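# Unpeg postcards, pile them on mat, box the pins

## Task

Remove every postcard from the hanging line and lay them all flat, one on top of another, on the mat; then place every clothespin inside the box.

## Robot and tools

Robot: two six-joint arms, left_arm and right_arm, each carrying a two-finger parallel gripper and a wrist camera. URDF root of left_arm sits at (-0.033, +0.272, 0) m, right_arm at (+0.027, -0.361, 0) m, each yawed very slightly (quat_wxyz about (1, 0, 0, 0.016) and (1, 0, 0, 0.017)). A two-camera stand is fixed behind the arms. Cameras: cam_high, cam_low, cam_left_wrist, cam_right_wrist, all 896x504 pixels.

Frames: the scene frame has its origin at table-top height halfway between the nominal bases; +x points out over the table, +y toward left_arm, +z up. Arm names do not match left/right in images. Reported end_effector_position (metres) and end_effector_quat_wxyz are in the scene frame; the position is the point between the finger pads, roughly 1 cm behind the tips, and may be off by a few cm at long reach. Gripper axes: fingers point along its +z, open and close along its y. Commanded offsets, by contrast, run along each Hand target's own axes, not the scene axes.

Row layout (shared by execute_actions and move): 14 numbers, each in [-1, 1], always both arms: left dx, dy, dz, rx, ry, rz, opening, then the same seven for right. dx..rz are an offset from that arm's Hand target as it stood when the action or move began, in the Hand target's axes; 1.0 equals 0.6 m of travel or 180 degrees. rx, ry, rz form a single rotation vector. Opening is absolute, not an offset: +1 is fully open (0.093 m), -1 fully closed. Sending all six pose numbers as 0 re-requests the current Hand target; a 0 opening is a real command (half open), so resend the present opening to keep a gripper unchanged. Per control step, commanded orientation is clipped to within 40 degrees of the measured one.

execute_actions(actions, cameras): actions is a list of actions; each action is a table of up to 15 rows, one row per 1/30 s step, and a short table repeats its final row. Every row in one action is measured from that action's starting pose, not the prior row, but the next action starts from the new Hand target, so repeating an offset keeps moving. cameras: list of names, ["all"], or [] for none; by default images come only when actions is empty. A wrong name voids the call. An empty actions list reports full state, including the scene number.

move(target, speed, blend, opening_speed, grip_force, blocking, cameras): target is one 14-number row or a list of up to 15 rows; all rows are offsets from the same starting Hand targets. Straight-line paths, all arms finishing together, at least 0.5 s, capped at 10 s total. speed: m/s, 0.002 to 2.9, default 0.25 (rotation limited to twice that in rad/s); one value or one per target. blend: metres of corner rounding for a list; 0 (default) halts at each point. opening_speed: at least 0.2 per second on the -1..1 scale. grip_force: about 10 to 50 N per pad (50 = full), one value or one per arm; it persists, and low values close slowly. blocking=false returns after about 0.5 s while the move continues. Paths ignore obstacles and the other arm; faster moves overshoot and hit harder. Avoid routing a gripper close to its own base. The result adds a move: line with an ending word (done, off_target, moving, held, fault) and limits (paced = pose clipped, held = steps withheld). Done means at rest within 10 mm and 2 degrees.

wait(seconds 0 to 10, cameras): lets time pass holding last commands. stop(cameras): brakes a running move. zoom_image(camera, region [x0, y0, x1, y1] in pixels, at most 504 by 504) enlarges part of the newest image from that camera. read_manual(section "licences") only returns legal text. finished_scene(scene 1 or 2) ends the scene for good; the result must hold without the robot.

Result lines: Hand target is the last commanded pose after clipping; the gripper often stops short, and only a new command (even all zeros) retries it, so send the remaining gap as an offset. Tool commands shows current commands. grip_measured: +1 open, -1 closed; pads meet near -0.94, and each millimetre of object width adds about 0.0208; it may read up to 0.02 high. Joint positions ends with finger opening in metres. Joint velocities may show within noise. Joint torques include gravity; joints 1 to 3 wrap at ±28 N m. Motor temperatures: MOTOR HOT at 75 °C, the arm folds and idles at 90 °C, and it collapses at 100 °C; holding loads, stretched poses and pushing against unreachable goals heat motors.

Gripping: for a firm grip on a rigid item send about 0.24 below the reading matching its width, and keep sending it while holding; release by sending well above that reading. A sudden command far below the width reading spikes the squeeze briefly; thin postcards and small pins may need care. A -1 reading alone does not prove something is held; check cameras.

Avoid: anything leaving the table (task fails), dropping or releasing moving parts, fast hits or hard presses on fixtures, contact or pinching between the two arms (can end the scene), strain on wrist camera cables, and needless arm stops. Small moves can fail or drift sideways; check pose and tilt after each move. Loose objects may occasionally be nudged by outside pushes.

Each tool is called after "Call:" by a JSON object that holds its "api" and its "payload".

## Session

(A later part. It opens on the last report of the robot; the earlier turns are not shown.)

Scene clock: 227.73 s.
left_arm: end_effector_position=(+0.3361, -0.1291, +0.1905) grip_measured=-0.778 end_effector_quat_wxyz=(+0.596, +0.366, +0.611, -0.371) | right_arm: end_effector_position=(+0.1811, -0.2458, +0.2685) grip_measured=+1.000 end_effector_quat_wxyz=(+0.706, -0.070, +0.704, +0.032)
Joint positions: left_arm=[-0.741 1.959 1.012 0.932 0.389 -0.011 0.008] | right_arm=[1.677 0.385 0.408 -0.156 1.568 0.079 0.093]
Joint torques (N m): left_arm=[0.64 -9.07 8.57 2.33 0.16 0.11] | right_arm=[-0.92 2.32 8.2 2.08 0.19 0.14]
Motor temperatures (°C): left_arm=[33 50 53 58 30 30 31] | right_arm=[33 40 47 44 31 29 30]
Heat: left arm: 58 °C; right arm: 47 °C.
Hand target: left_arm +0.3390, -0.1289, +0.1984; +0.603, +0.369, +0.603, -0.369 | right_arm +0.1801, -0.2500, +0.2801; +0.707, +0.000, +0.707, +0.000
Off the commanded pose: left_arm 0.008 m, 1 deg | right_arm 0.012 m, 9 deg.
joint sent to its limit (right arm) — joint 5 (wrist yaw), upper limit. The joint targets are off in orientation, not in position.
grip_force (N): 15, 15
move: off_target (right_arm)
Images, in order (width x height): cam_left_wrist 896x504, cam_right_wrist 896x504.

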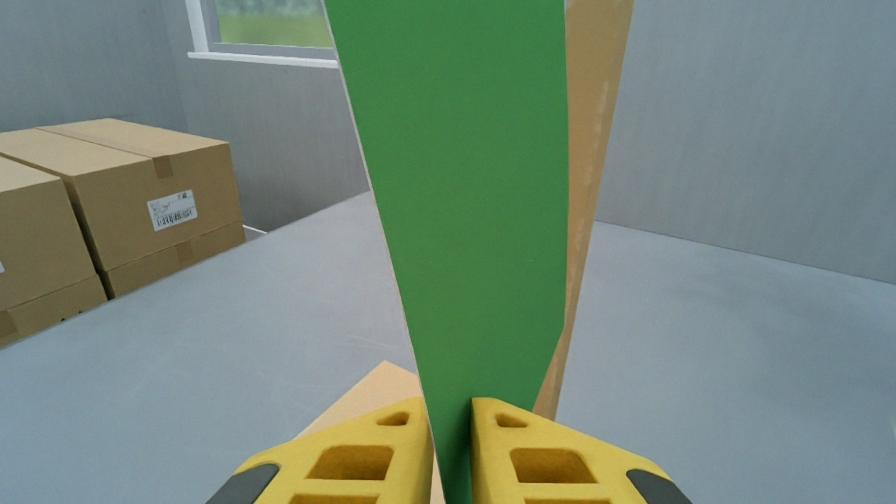

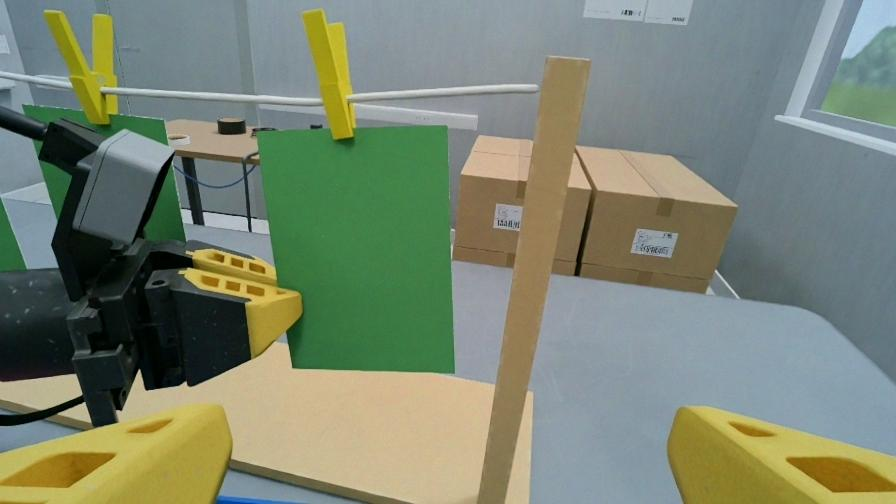

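Call:
{"api": "move", "payload": {"target": [0,0,0,0,0,0,-1,0,0,0,0,0,0,1], "speed": 0.04, "opening_speed": 0.2, "grip_force": 15, "cameras": ["cam_left_wrist", "cam_right_wrist"]}}

Call:
{"api": "zoom_image", "payload": {"camera": "cam_left_wrist", "region": [340, 330, 560, 504]}}

Call:
{"api": "zoom_image", "payload": {"camera": "cam_right_wrist", "region": [150, 0, 470, 400]}}

Scene clock: 237.87 s.
left_arm: end_effector_position=(+0.3355, -0.1294, +0.1905) grip_measured=-0.960 end_effector_quat_wxyz=(+0.595, +0.368, +0.610, -0.373) | right_arm: end_effector_position=(+0.1811, -0.2458, +0.2685) grip_measured=+1.000 end_effector_quat_wxyz=(+0.706, -0.070, +0.704, +0.032)
Joint positions: left_arm=[-0.741 1.959 1.012 0.932 0.392 -0.011 0] | right_arm=[1.677 0.385 0.408 -0.156 1.568 0.079 0.093]
Joint torques (N m): left_arm=[0.62 -9.28 8.53 2.31 0.1 0.16] | right_arm=[-0.92 2.3 8.2 2.07 0.19 0.14]
Motor temperatures (°C): left_arm=[33 51 53 59 30 30 31] | right_arm=[33 40 47 44 31 29 30]
Heat: left arm: 59 °C; right arm: 47 °C.
Hand target: left_arm +0.3390, -0.1288, +0.1984; +0.603, +0.369, +0.603, -0.369 | right_arm +0.1801, -0.2500, +0.2801; +0.707, +0.000, +0.707, +0.000
Off the commanded pose: left_arm 0.009 m, 1 deg | right_arm 0.012 m, 9 deg.
joint sent to its limit (right arm) — joint 5 (wrist yaw), upper limit. The joint targets are off in orientation, not in position.
grip_force (N): 15, 15
move: off_target (right_arm)
Images, in order (width x height): cam_left_wrist 896x504, cam_right_wrist 896x504.

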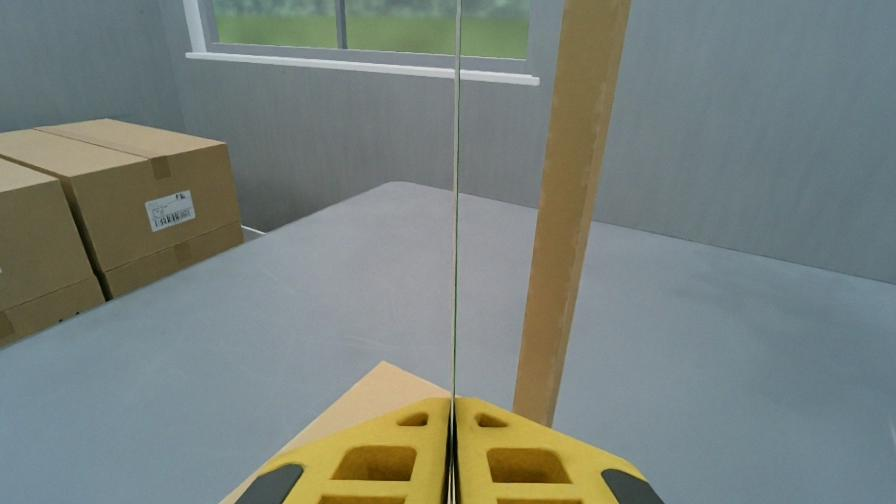

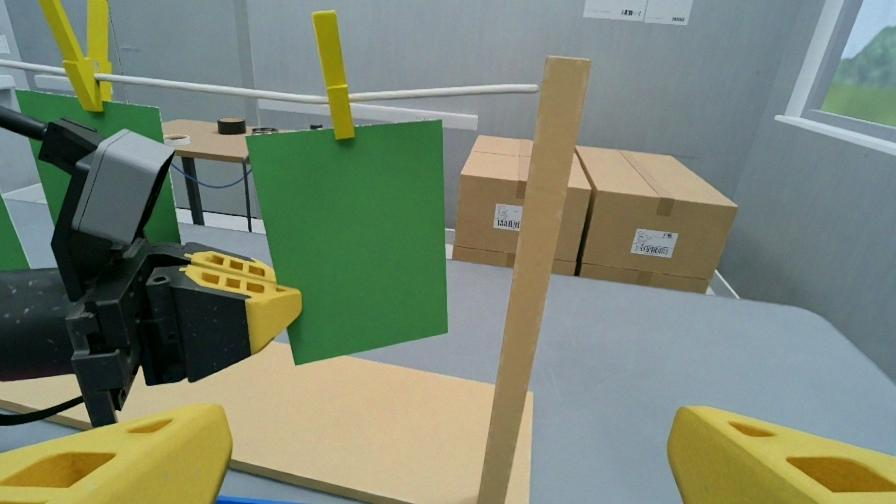

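Scaled by 2.291.

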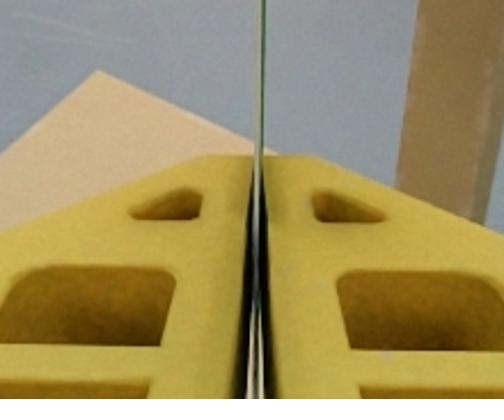

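Scaled by 1.260.

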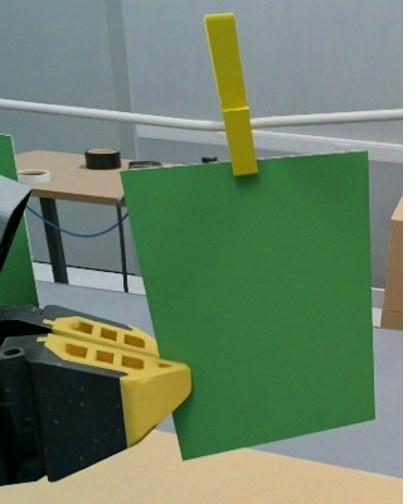

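Call:
{"api": "move", "payload": {"target": [0.025,0,0,0,0,0,-1,0,0,0,0,0,0,1], "speed": 0.03, "grip_force": [25, 50], "cameras": ["cam_left_wrist", "cam_right_wrist"]}}

Call:
{"api": "zoom_image", "payload": {"camera": "cam_right_wrist", "region": [0, 0, 470, 400]}}

Scene clock: 271.47 s.
left_arm: end_effector_position=(+0.3367, -0.1304, +0.1907) grip_measured=-0.979 end_effector_quat_wxyz=(+0.604, +0.366, +0.601, -0.374) | right_arm: end_effector_position=(+0.1811, -0.2458, +0.2685) grip_measured=+1.000 end_effector_quat_wxyz=(+0.706, -0.070, +0.704, +0.032)
Joint positions: left_arm=[-0.741 1.978 1.012 0.975 0.392 -0.011 0] | right_arm=[1.677 0.385 0.408 -0.156 1.568 0.079 0.093]
Joint torques (N m): left_arm=[0.7 -7.77 6.82 2.44 0.18 0.14] | right_arm=[-0.91 2.3 8.2 2.08 0.19 0.14]
Motor temperatures (°C): left_arm=[33 54 52 60 29 30 31] | right_arm=[33 39 47 44 31 29 30]
Heat: left arm: 60 °C; right arm: 47 °C.
Hand target: left_arm +0.3390, -0.1288, +0.1834; +0.603, +0.369, +0.603, -0.369 | right_arm +0.1801, -0.2500, +0.2801; +0.707, +0.000, +0.707, +0.000
Off the commanded pose: left_arm 0.008 m, 1 deg | right_arm 0.012 m, 9 deg.
joint sent to its limit (right arm) — joint 5 (wrist yaw), upper limit. The joint targets are off in orientation, not in position.
grip_force (N): 25, 50
move: off_target (right_arm)
Images, in order (width x height): cam_left_wrist 896x504, cam_right_wrist 896x504.

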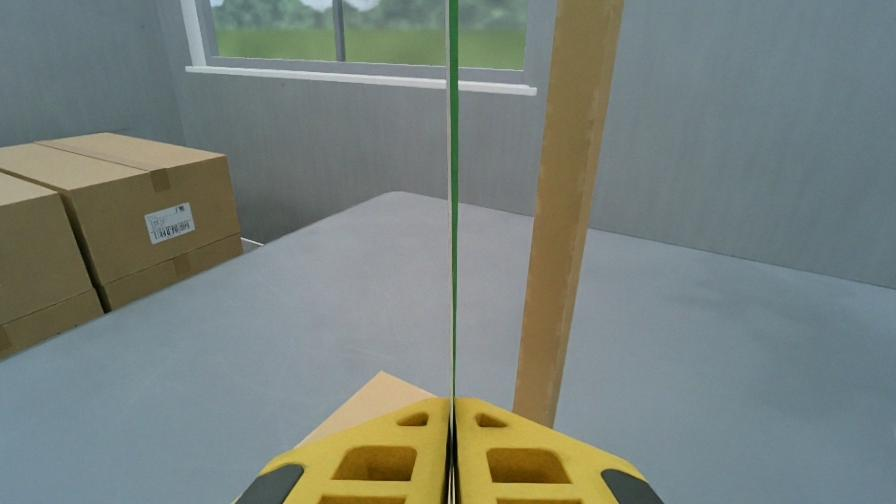

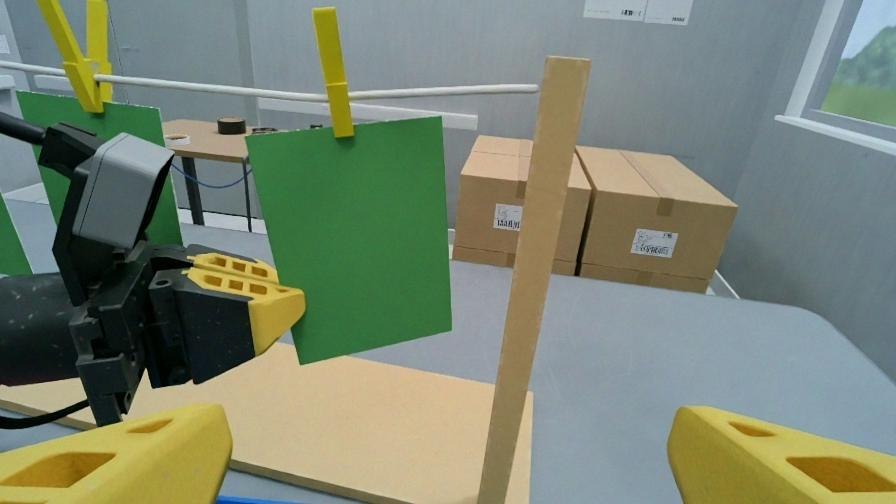

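Scaled by 1.072.

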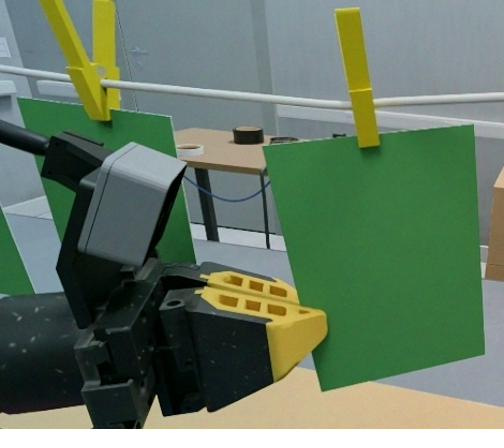

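Call:
{"api": "move", "payload": {"target": [0.02,0,0,0,0,0,-1,0,0,0,0,0,0,1], "speed": 0.03, "cameras": ["cam_right_wrist"]}}

Scene clock: 280.53 s.
left_arm: end_effector_position=(+0.3381, -0.1317, +0.1872) grip_measured=-0.979 end_effector_quat_wxyz=(+0.612, +0.365, +0.593, -0.375) | right_arm: end_effector_position=(+0.1811, -0.2458, +0.2685) grip_measured=+1.000 end_effector_quat_wxyz=(+0.706, -0.070, +0.704, +0.032)
Joint positions: left_arm=[-0.741 2.008 1.012 1.029 0.393 -0.011 0] | right_arm=[1.677 0.385 0.408 -0.156 1.568 0.079 0.093]
Joint torques (N m): left_arm=[0.72 -7.87 5.64 2.34 0.13 0.11] | right_arm=[-0.92 2.3 8.18 2.07 0.19 0.14]
Motor temperatures (°C): left_arm=[33 52 51 61 29 30 31] | right_arm=[33 39 47 44 31 29 30]
Heat: left arm: 61 °C; right arm: 47 °C.
Hand target: left_arm +0.3391, -0.1288, +0.1713; +0.603, +0.369, +0.603, -0.369 | right_arm +0.1801, -0.2500, +0.2801; +0.707, +0.000, +0.707, +0.000
Off the commanded pose: left_arm 0.016 m, 2 deg | right_arm 0.012 m, 9 deg.
joint sent to its limit (right arm) — joint 5 (wrist yaw), upper limit. The joint targets are off in orientation, not in position.
grip_force (N): 25, 50
move: off_target (left_arm, right_arm)
Images, in order (width x height): cam_right_wrist 896x504.

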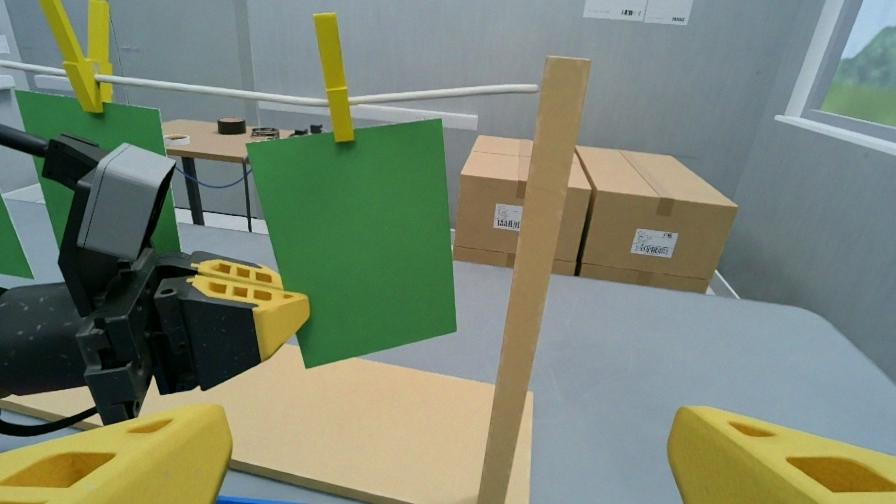

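Call:
{"api": "move", "payload": {"target": [0.03,0,0,0,0,0,-1,0,0,0,0,0,0,1], "speed": 0.03, "cameras": ["cam_right_wrist"]}}

Scene clock: 287.80 s.
left_arm: end_effector_position=(+0.3375, -0.1318, +0.1810) grip_measured=-0.979 end_effector_quat_wxyz=(+0.625, +0.364, +0.578, -0.378) | right_arm: end_effector_position=(+0.1811, -0.2458, +0.2685) grip_measured=+1.000 end_effector_quat_wxyz=(+0.706, -0.070, +0.704, +0.032)
Joint positions: left_arm=[-0.741 2.052 0.999 1.126 0.396 -0.011 0] | right_arm=[1.677 0.385 0.408 -0.156 1.568 0.079 0.093]
Joint torques (N m): left_arm=[1.01 -7.15 4.85 2 0.13 0.1] | right_arm=[-0.92 2.3 8.2 2.07 0.18 0.14]
Motor temperatures (°C): left_arm=[33 51 51 60 29 30 31] | right_arm=[33 39 47 43 31 29 30]
Heat: left arm: 60 °C; right arm: 47 °C.
Hand target: left_arm +0.3390, -0.1289, +0.1533; +0.603, +0.369, +0.603, -0.369 | right_arm +0.1801, -0.2500, +0.2801; +0.707, +0.000, +0.707, +0.000
Off the commanded pose: left_arm 0.028 m, 4 deg | right_arm 0.012 m, 9 deg.
joint sent to its limit (right arm) — joint 5 (wrist yaw), upper limit. The joint targets are off in orientation, not in position.
grip_force (N): 25, 50
move: off_target (left_arm, right_arm)
Images, in order (width x height): cam_right_wrist 896x504.

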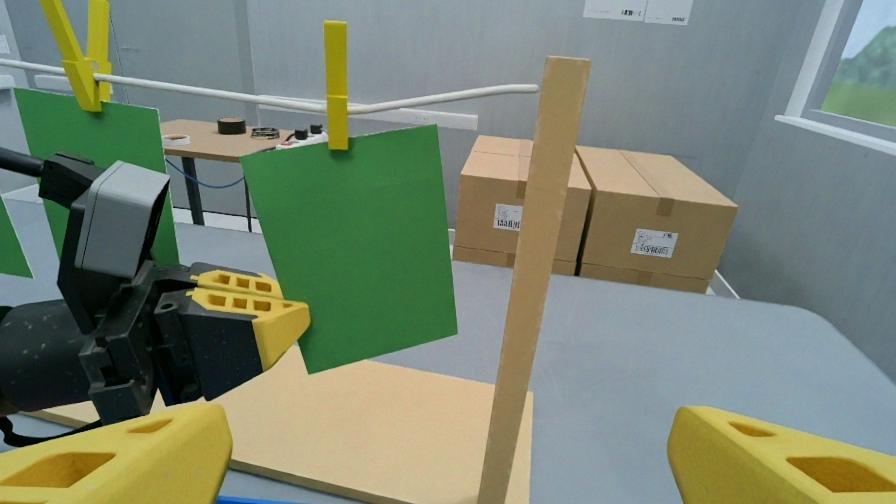

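Call:
{"api": "move", "payload": {"target": [[0.01,0,0.033,0,-0.067,0,-1,0,0,0,0,0,0,1],[0.01,0,-0.025,0,0.05,0,-1,0,0,0,0,0,0,1]], "speed": 0.05, "blend": [0.01, 0], "cameras": ["cam_left_wrist", "cam_right_wrist"]}}

Scene clock: 327.80 s.
left_arm: end_effector_position=(+0.3327, -0.1191, +0.1357) grip_measured=-0.979 end_effector_quat_wxyz=(+0.543, +0.392, +0.659, -0.344) | right_arm: end_effector_position=(+0.1811, -0.2458, +0.2685) grip_measured=+1.000 end_effector_quat_wxyz=(+0.706, -0.070, +0.704, +0.032)
Joint positions: left_arm=[-0.728 1.984 0.971 0.823 0.398 0.047 0] | right_arm=[1.677 0.385 0.408 -0.156 1.568 0.079 0.093]
Joint torques (N m): left_arm=[0.66 -11.4 6.34 2.4 0.19 0.34] | right_arm=[-0.92 2.3 8.2 2.07 0.19 0.14]
Motor temperatures (°C): left_arm=[33 50 48 56 29 30 31] | right_arm=[33 39 47 43 31 29 30]
Heat: left arm: 56 °C; right arm: 47 °C.
Hand target: left_arm +0.3323, -0.1154, +0.1474; +0.554, +0.397, +0.649, -0.339 | right_arm +0.1801, -0.2500, +0.2801; +0.707, +0.000, +0.707, +0.000
Off the commanded pose: left_arm 0.012 m, 2 deg | right_arm 0.012 m, 9 deg.
joint sent to its limit (right arm) — joint 5 (wrist yaw), upper limit. The joint targets are off in orientation, not in position.
grip_force (N): 25, 50
move: off_target (left_arm, right_arm)
Images, in order (width x height): cam_left_wrist 896x504, cam_right_wrist 896x504.

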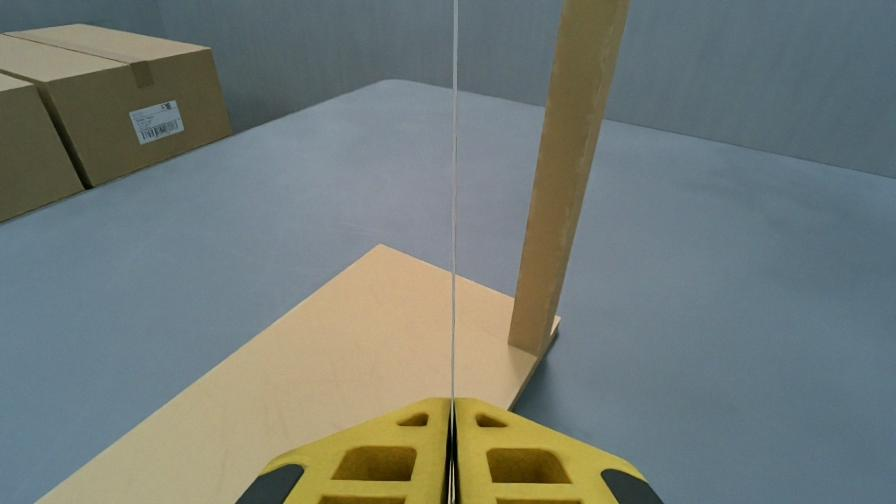

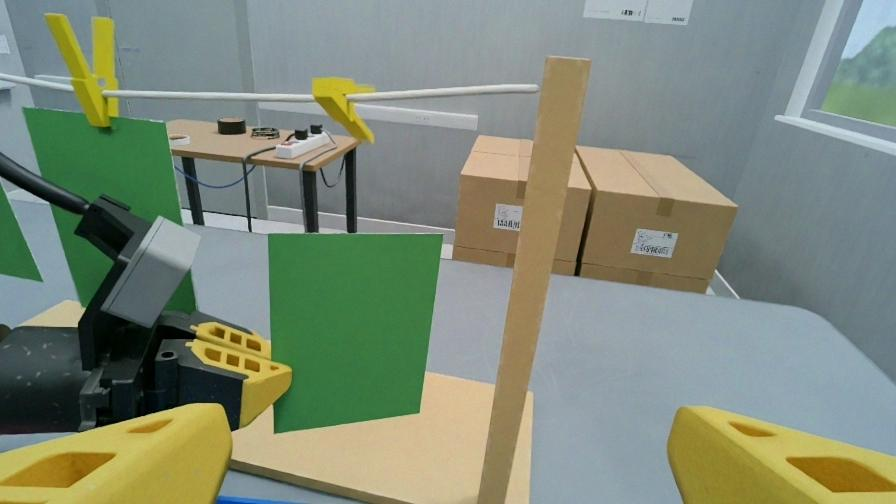

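Call:
{"api": "move", "payload": {"target": [[0,0,-0.2,0,0,0,-1,0,0,0,0,0,0,1],[-0.0993,0,-0.2667,0,0,0,-1,0,0,0,0,0,0,1]], "speed": 0.15, "blend": [0.03, 0], "cameras": ["all"]}}

Call:
{"api": "zoom_image", "payload": {"camera": "cam_right_wrist", "region": [0, 0, 504, 250]}}

Scene clock: 365.57 s.
left_arm: end_effector_position=(+0.2621, +0.0171, +0.2174) grip_measured=-0.979 end_effector_quat_wxyz=(+0.539, +0.389, +0.664, -0.344) | right_arm: end_effector_position=(+0.1811, -0.2458, +0.2685) grip_measured=+1.000 end_effector_quat_wxyz=(+0.706, -0.070, +0.704, +0.032)
Joint positions: left_arm=[-0.486 1.269 0.618 0.422 0.632 0.097 0] | right_arm=[1.677 0.385 0.408 -0.156 1.568 0.079 0.093]
Joint torques (N m): left_arm=[0.65 -4.63 10.41 2.34 0.25 0.18] | right_arm=[-0.91 2.3 8.2 2.07 0.19 0.14]
Motor temperatures (°C): left_arm=[32 52 47 61 29 30 31] | right_arm=[32 38 47 43 31 29 30]
Heat: left arm: 61 °C; right arm: 47 °C.
Hand target: left_arm +0.2646, +0.0170, +0.2312; +0.554, +0.397, +0.649, -0.339 | right_arm +0.1801, -0.2500, +0.2801; +0.707, +0.000, +0.707, +0.000
Off the commanded pose: left_arm 0.014 m, 3 deg | right_arm 0.012 m, 9 deg.
joint sent to its limit (right arm) — joint 5 (wrist yaw), upper limit. The joint targets are off in orientation, not in position.
grip_force (N): 25, 50
move: off_target (left_arm, right_arm)

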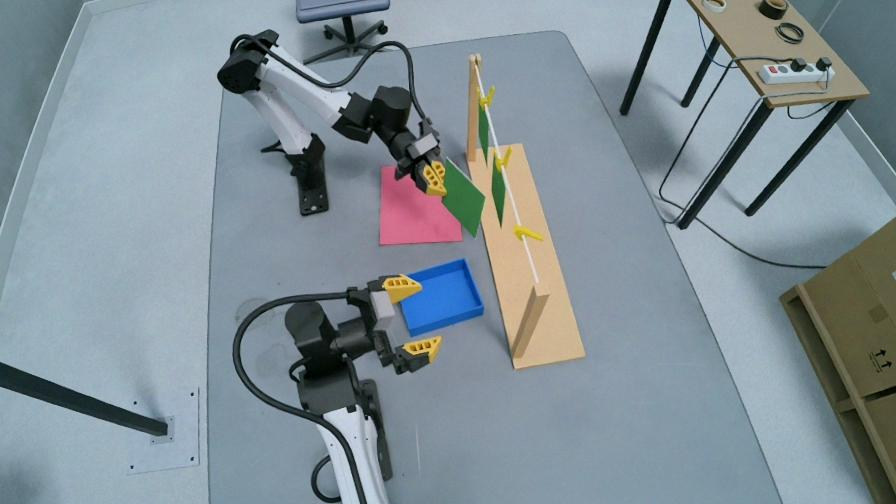

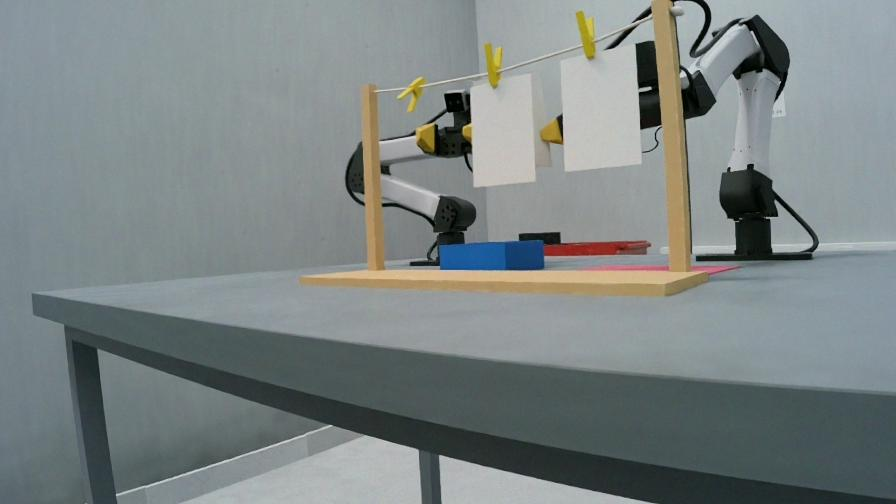

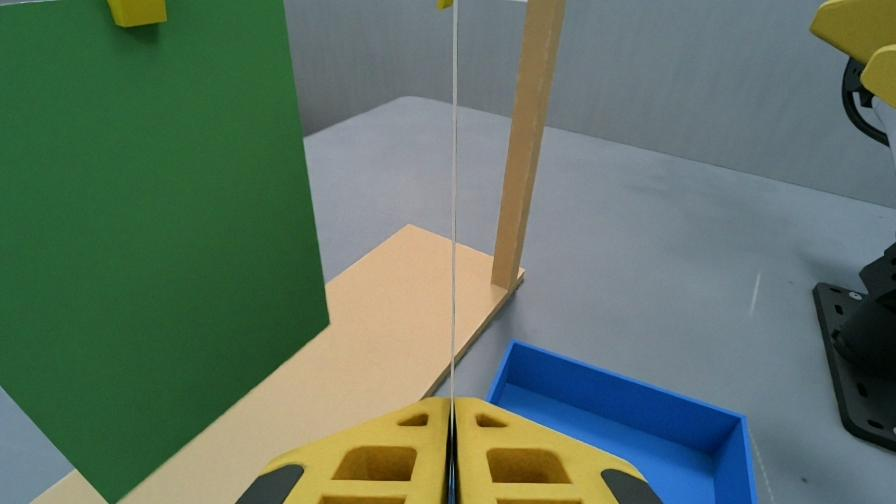

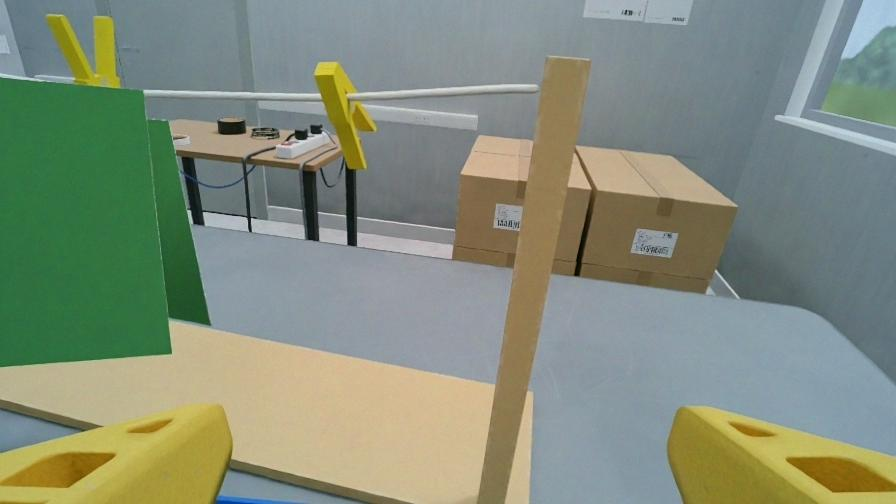

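Scaled by 1.000.

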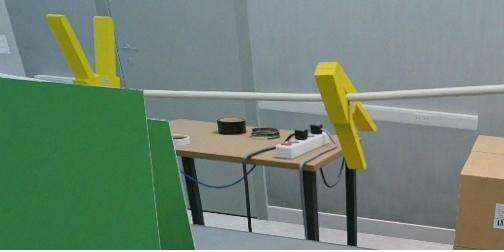

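Call:
{"api": "move", "payload": {"target": [0.1938,0.1327,-0.253,0.0868,-0.0609,0.5133,-1,0,0,0,0,0,0,1], "speed": 0.15, "cameras": ["cam_high", "cam_left_wrist"]}}

Scene clock: 407.40 s.
left_arm: end_effector_position=(+0.2631, +0.2029, +0.1426) grip_measured=-0.979 end_effector_quat_wxyz=(+0.694, +0.697, +0.120, +0.133) | right_arm: end_effector_position=(+0.1811, -0.2458, +0.2685) grip_measured=+1.000 end_effector_quat_wxyz=(+0.706, -0.070, +0.704, +0.032)
Joint positions: left_arm=[0.326 1.619 0.472 0.644 1.568 2.092 0] | right_arm=[1.677 0.385 0.408 -0.156 1.568 0.079 0.093]
Joint torques (N m): left_arm=[0.72 -4.15 4.94 1.53 0.58 0.01] | right_arm=[-0.91 2.32 8.2 2.08 0.19 0.14]
Motor temperatures (°C): left_arm=[32 47 50 59 29 30 31] | right_arm=[32 38 47 43 31 29 30]
Heat: left arm: 59 °C; right arm: 47 °C.
Hand target: left_arm +0.2588, +0.2030, +0.1403; +0.627, +0.774, +0.068, +0.055 | right_arm +0.1801, -0.2500, +0.2801; +0.707, +0.000, +0.707, +0.000
Off the commanded pose: left_arm 0.005 m, 16 deg | right_arm 0.012 m, 9 deg.
joint sent to its limit (left arm) — joint 5 (wrist yaw), upper limit; joint 6 (wrist roll), upper limit. The joint targets are off in orientation, not in position.
joint sent to its limit (right arm) — joint 5 (wrist yaw), upper limit. The joint targets are off in orientation, not in position.
grip_force (N): 25, 50
move: off_target (left_arm, right_arm)
Images, in order (width x height): cam_high 896x504, cam_left_wrist 896x504.

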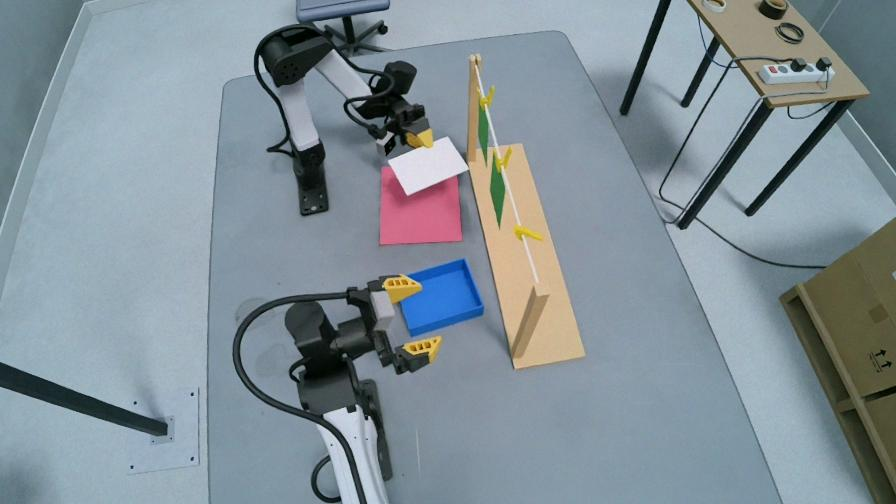

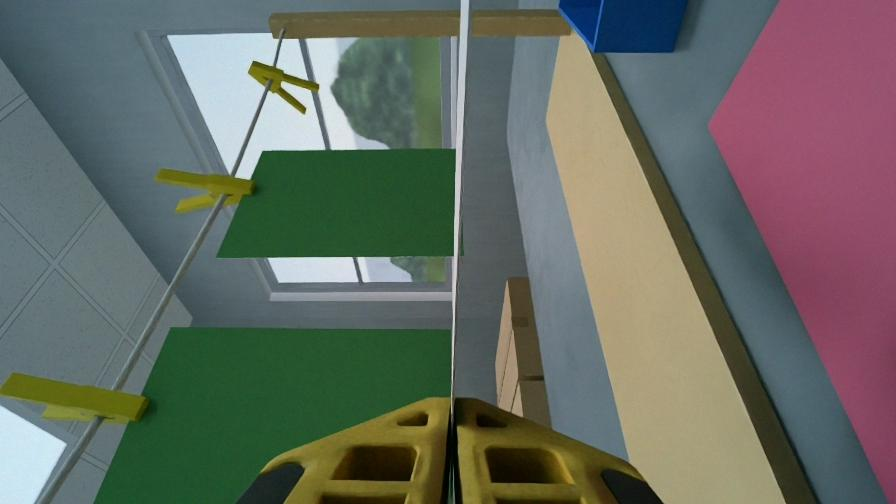

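Call:
{"api": "move", "payload": {"target": [-0.1003,0.0498,-0.0062,-0.0599,0.0602,-0.5135,-1,0,0,0,0,0,0,1], "speed": 0.2, "cameras": ["cam_high"]}}

Scene clock: 445.00 s.
left_arm: end_effector_position=(+0.1951, +0.1866, +0.1663) grip_measured=-0.979 end_effector_quat_wxyz=(+0.523, +0.416, +0.655, -0.353) | right_arm: end_effector_position=(+0.1811, -0.2458, +0.2685) grip_measured=+1.000 end_effector_quat_wxyz=(+0.706, -0.070, +0.704, +0.032)
Joint positions: left_arm=[0.353 1.222 0.627 -0.851 1.364 1.415 0] | right_arm=[1.677 0.385 0.408 -0.156 1.568 0.079 0.093]
Joint torques (N m): left_arm=[0.7 -1.98 8.7 0.55 0.72 0.17] | right_arm=[-0.92 2.3 8.21 2.07 0.19 0.14]
Motor temperatures (°C): left_arm=[32 43 48 54 29 30 31] | right_arm=[32 38 48 43 31 29 30]
Heat: left arm: 54 °C; right arm: 48 °C.
Hand target: left_arm +0.2000, +0.1899, +0.1703; +0.528, +0.423, +0.652, -0.343 | right_arm +0.1801, -0.2500, +0.2801; +0.707, +0.000, +0.707, +0.000
Off the commanded pose: left_arm 0.007 m, 2 deg | right_arm 0.012 m, 9 deg.
joint sent to its limit (right arm) — joint 5 (wrist yaw), upper limit. The joint targets are off in orientation, not in position.
grip_force (N): 25, 50
move: off_target (right_arm)
Images, in order (width x height): cam_high 896x504.

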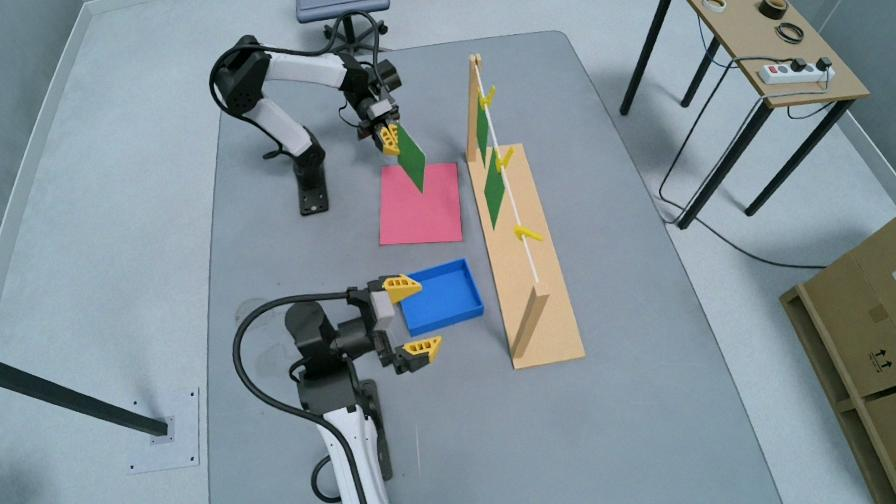

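Call:
{"api": "move", "payload": {"target": [0.0978,0,0.0208,0,0,-0.5,-1,0,0,0,0,0,0,1], "speed": 0.2, "cameras": ["cam_high","cam_left_wrist"]}}

Scene clock: 455.67 s.
left_arm: end_effector_position=(+0.2007, +0.1892, +0.1106) grip_measured=-0.980 end_effector_quat_wxyz=(+0.128, -0.158, +0.760, -0.618) | right_arm: end_effector_position=(+0.1811, -0.2458, +0.2685) grip_measured=+1.000 end_effector_quat_wxyz=(+0.706, -0.070, +0.704, +0.032)
Joint positions: left_arm=[0.354 1.4 0.497 -0.561 1.364 -0.11 0] | right_arm=[1.677 0.385 0.408 -0.156 1.568 0.079 0.093]
Joint torques (N m): left_arm=[0.73 -4.38 5.23 0.73 0.76 -0.11] | right_arm=[-0.92 2.3 8.2 2.07 0.19 0.14]
Heat: left arm: 51 °C; right arm: 48 °C.
Hand target: left_arm +0.2000, +0.1900, +0.1104; +0.131, -0.161, +0.760, -0.615 | right_arm +0.1801, -0.2500, +0.2801; +0.707, +0.000, +0.707, +0.000
Off the commanded pose: left_arm 0.001 m, 1 deg | right_arm 0.012 m, 9 deg.
joint sent to its limit (right arm) — joint 5 (wrist yaw), upper limit. The joint targets are off in orientation, not in position.
grip_force (N): 25, 50
move: off_target (right_arm)
Images, in order (width x height): cam_high 896x504, cam_left_wrist 896x504.

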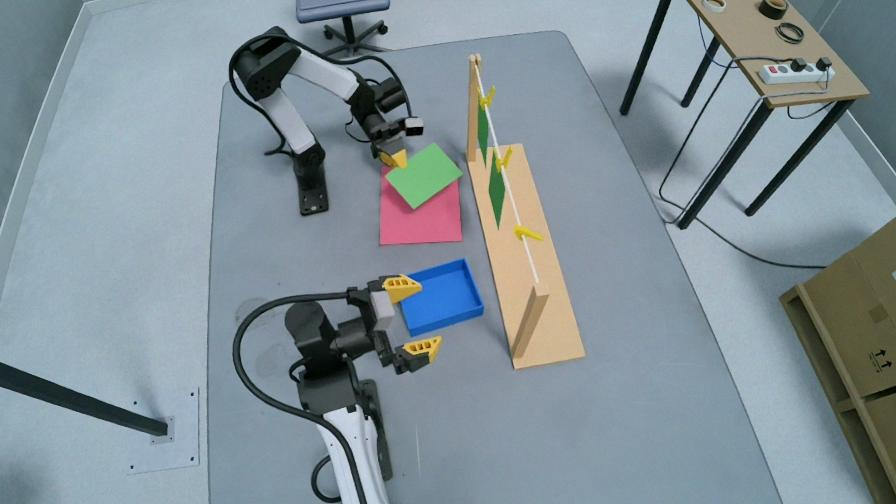

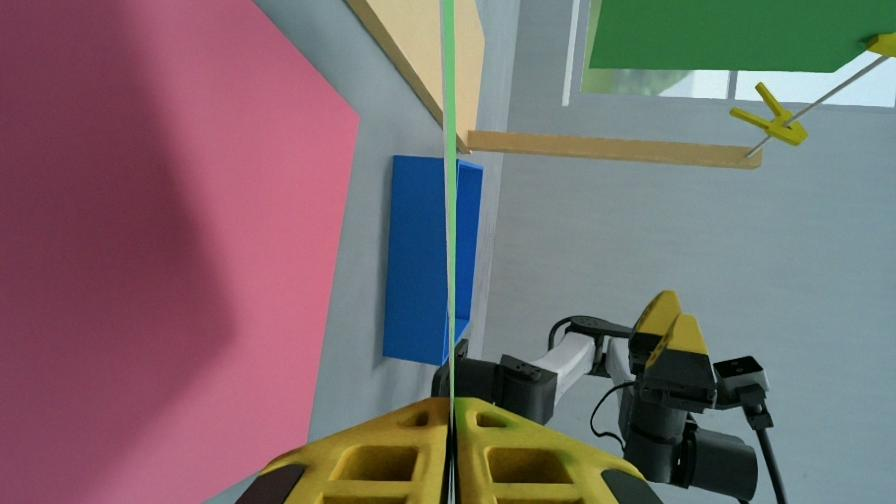

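Call:
{"api": "move", "payload": {"target": [0,0.1075,0.0229,0,0,0,-1,0,0,0,0,0,0,1], "speed": 0.12, "cameras": ["cam_high","cam_left_wrist"]}}

Call:
{"api": "zoom_image", "payload": {"camera": "cam_high", "region": [350, 100, 550, 350]}}

Scene clock: 467.27 s.
left_arm: end_effector_position=(+0.2003, +0.1897, +0.0443) grip_measured=-0.980 end_effector_quat_wxyz=(+0.129, -0.159, +0.761, -0.616) | right_arm: end_effector_position=(+0.1811, -0.2458, +0.2685) grip_measured=+1.000 end_effector_quat_wxyz=(+0.706, -0.070, +0.704, +0.032)
Joint positions: left_arm=[0.357 1.7 0.38 -0.141 1.36 -0.112 0] | right_arm=[1.677 0.385 0.408 -0.156 1.568 0.079 0.093]
Joint torques (N m): left_arm=[0.57 -4.49 3.28 0.78 0.79 -0.09] | right_arm=[-0.91 2.3 8.2 2.07 0.19 0.14]
Motor temperatures (°C): left_arm=[32 42 48 49 29 30 31] | right_arm=[32 38 48 42 31 29 30]
Heat: left arm: 49 °C; right arm: 48 °C.
Hand target: left_arm +0.1999, +0.1899, +0.0443; +0.131, -0.162, +0.760, -0.615 | right_arm +0.1801, -0.2500, +0.2801; +0.707, +0.000, +0.707, +0.000
Off the commanded pose: left_arm 0.000 m, 0 deg | right_arm 0.012 m, 9 deg.
joint sent to its limit (right arm) — joint 5 (wrist yaw), upper limit. The joint targets are off in orientation, not in position.
grip_force (N): 25, 50
move: off_target (right_arm)
Images, in order (width x height): cam_high 896x504, cam_left_wrist 896x504.

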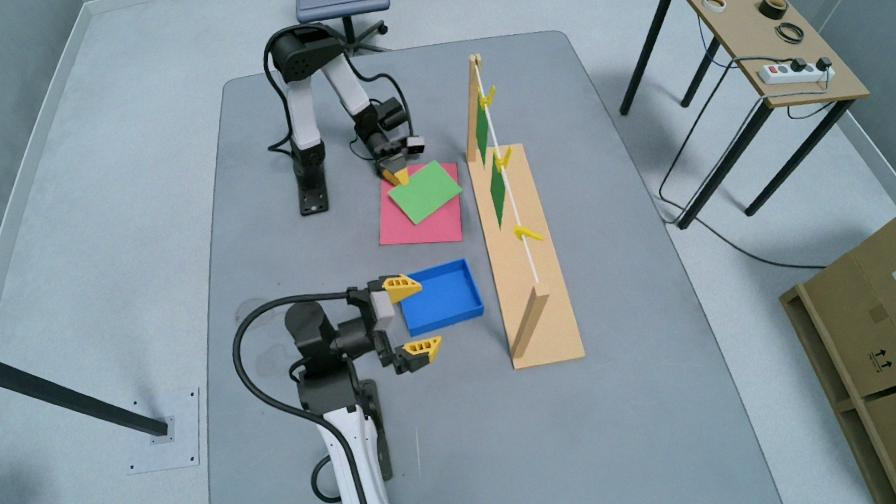

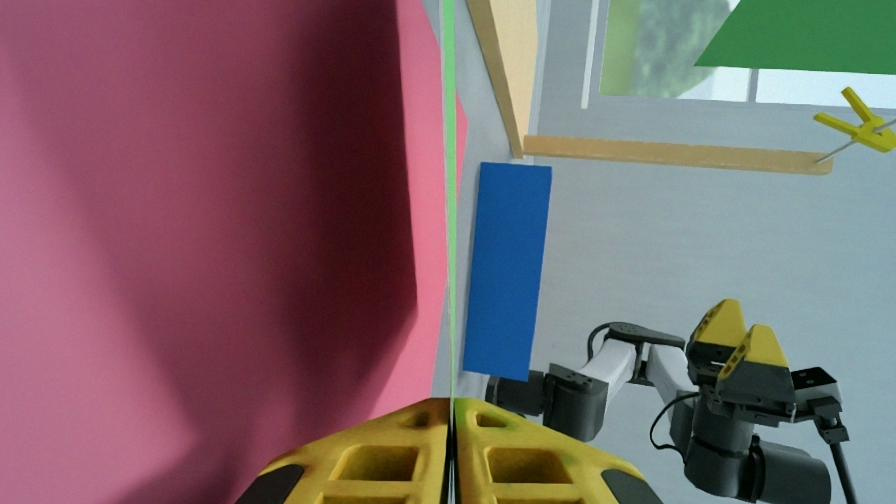

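Scaled by 2.016.

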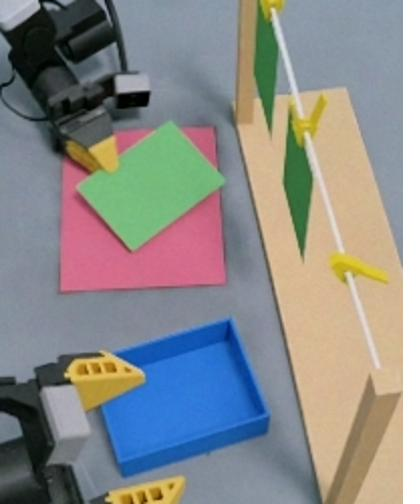

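Call:
{"api": "move", "payload": {"target": [[0.0152,0.0247,-0.0017,-0.0222,0,0,-1,0,0,0,0,0,0,1],[0.0152,0.0247,-0.0017,-0.0222,0,0,-0.82,0,0,0,0,0,0,1]], "speed": 0.06, "opening_speed": 0.3, "cameras": ["cam_high","cam_left_wrist"]}}

Call:
{"api": "zoom_image", "payload": {"camera": "cam_high", "region": [350, 100, 550, 350]}}

Scene clock: 496.50 s.
left_arm: end_effector_position=(+0.1932, +0.1883, +0.0354) grip_measured=-0.822 end_effector_quat_wxyz=(+0.121, -0.167, +0.771, -0.603) | right_arm: end_effector_position=(+0.1811, -0.2458, +0.2685) grip_measured=+1.000 end_effector_quat_wxyz=(+0.706, -0.070, +0.704, +0.032)
Joint positions: left_arm=[0.357 1.7 0.357 -0.141 1.324 -0.105 0.006] | right_arm=[1.677 0.385 0.408 -0.156 1.568 0.079 0.093]
Joint torques (N m): left_arm=[1.07 -4.85 2.63 0.56 0.4 0.16] | right_arm=[-0.91 2.3 8.18 2.07 0.19 0.14]
Heat: left arm: 46 °C; right arm: 48 °C.
Hand target: left_arm +0.1899, +0.1900, +0.0300; +0.125, -0.166, +0.781, -0.588 | right_arm +0.1801, -0.2500, +0.2801; +0.707, +0.000, +0.707, +0.000
Off the commanded pose: left_arm 0.006 m, 2 deg | right_arm 0.012 m, 9 deg.
joint sent to its limit (right arm) — joint 5 (wrist yaw), upper limit. The joint targets are off in orientation, not in position.
grip_force (N): 25, 50
move: off_target (right_arm)
Images, in order (width x height): cam_high 896x504, cam_left_wrist 896x504.

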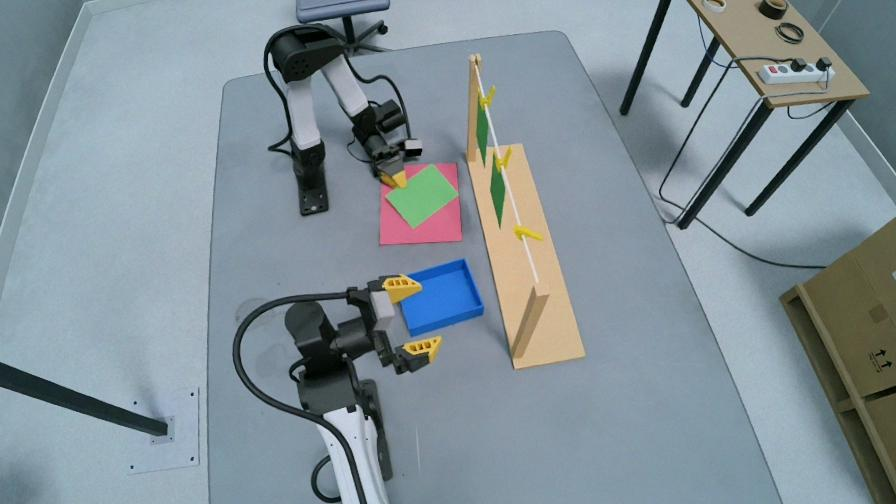

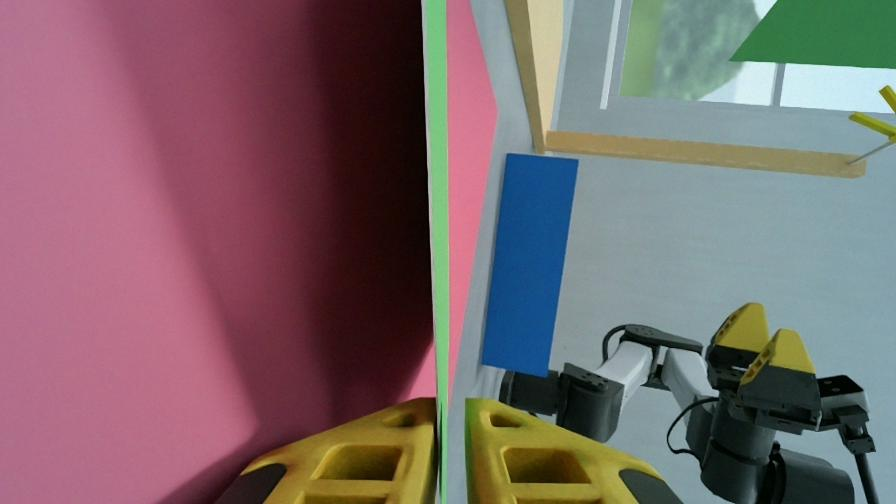

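Scaled by 2.016.

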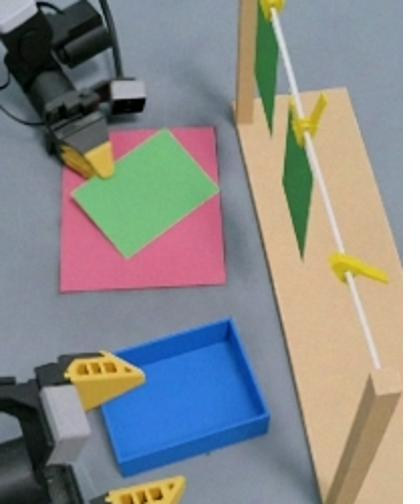

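Call:
{"api": "move", "payload": {"target": [0,0,-0.08,0,0,0,-0.82,0,0,0,0,0,0,1], "speed": 0.2, "cameras": ["cam_high","cam_left_wrist"]}}

Call:
{"api": "zoom_image", "payload": {"camera": "cam_high", "region": [350, 100, 550, 350]}}

Scene clock: 509.07 s.
left_arm: end_effector_position=(+0.1698, +0.2298, +0.0445) grip_measured=-0.822 end_effector_quat_wxyz=(+0.122, -0.174, +0.778, -0.591) | right_arm: end_effector_position=(+0.1811, -0.2458, +0.2685) grip_measured=+1.000 end_effector_quat_wxyz=(+0.706, -0.070, +0.704, +0.032)
Joint positions: left_arm=[0.626 1.86 0.565 -0.967 1.211 0.706 0.006] | right_arm=[1.677 0.385 0.408 -0.156 1.568 0.079 0.093]
Joint torques (N m): left_arm=[0.53 -3.84 3.96 -0.78 0.57 0.27] | right_arm=[-0.91 2.32 8.2 2.07 0.19 0.14]
Heat: left arm: 45 °C; right arm: 48 °C.
Hand target: left_arm +0.1713, +0.2322, +0.0434; +0.125, -0.166, +0.781, -0.588 | right_arm +0.1801, -0.2500, +0.2801; +0.707, +0.000, +0.707, +0.000
Off the commanded pose: left_arm 0.003 m, 1 deg | right_arm 0.012 m, 9 deg.
joint sent to its limit (right arm) — joint 5 (wrist yaw), upper limit. The joint targets are off in orientation, not in position.
grip_force (N): 25, 50
move: off_target (right_arm)
Images, in order (width x height): cam_high 896x504, cam_left_wrist 896x504.

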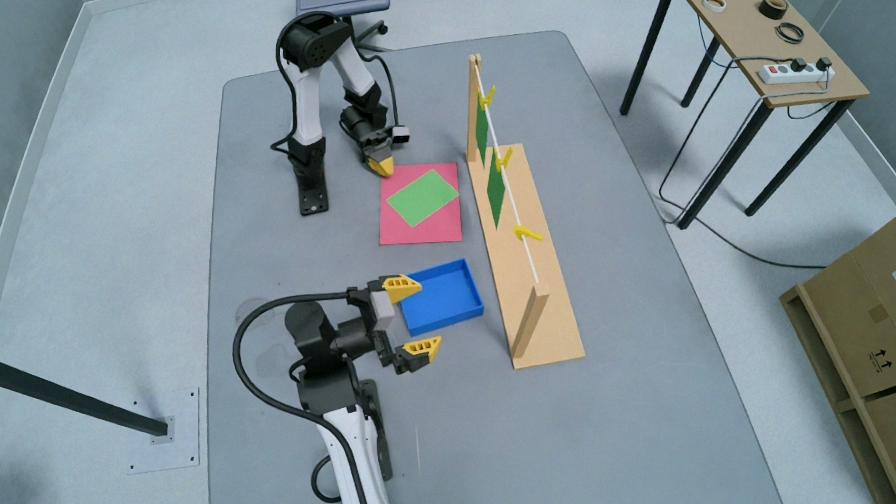

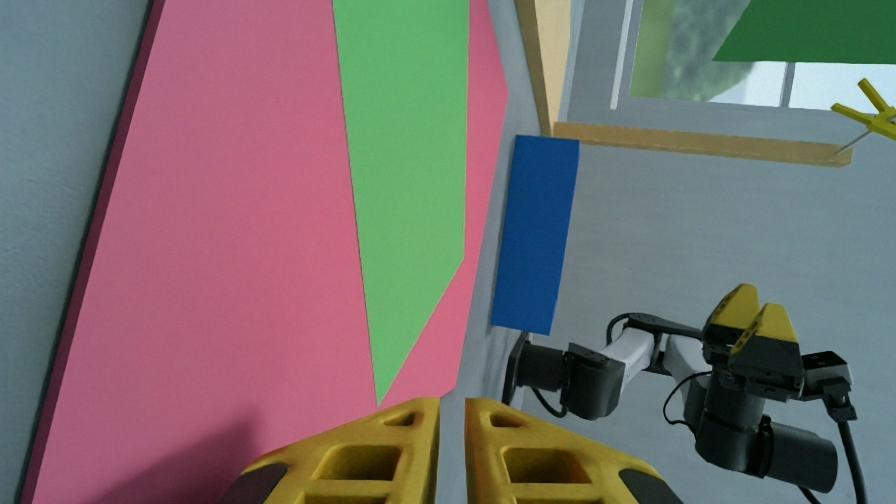

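Scaled by 2.016.

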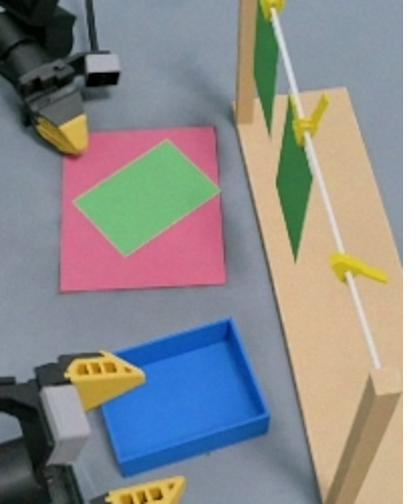

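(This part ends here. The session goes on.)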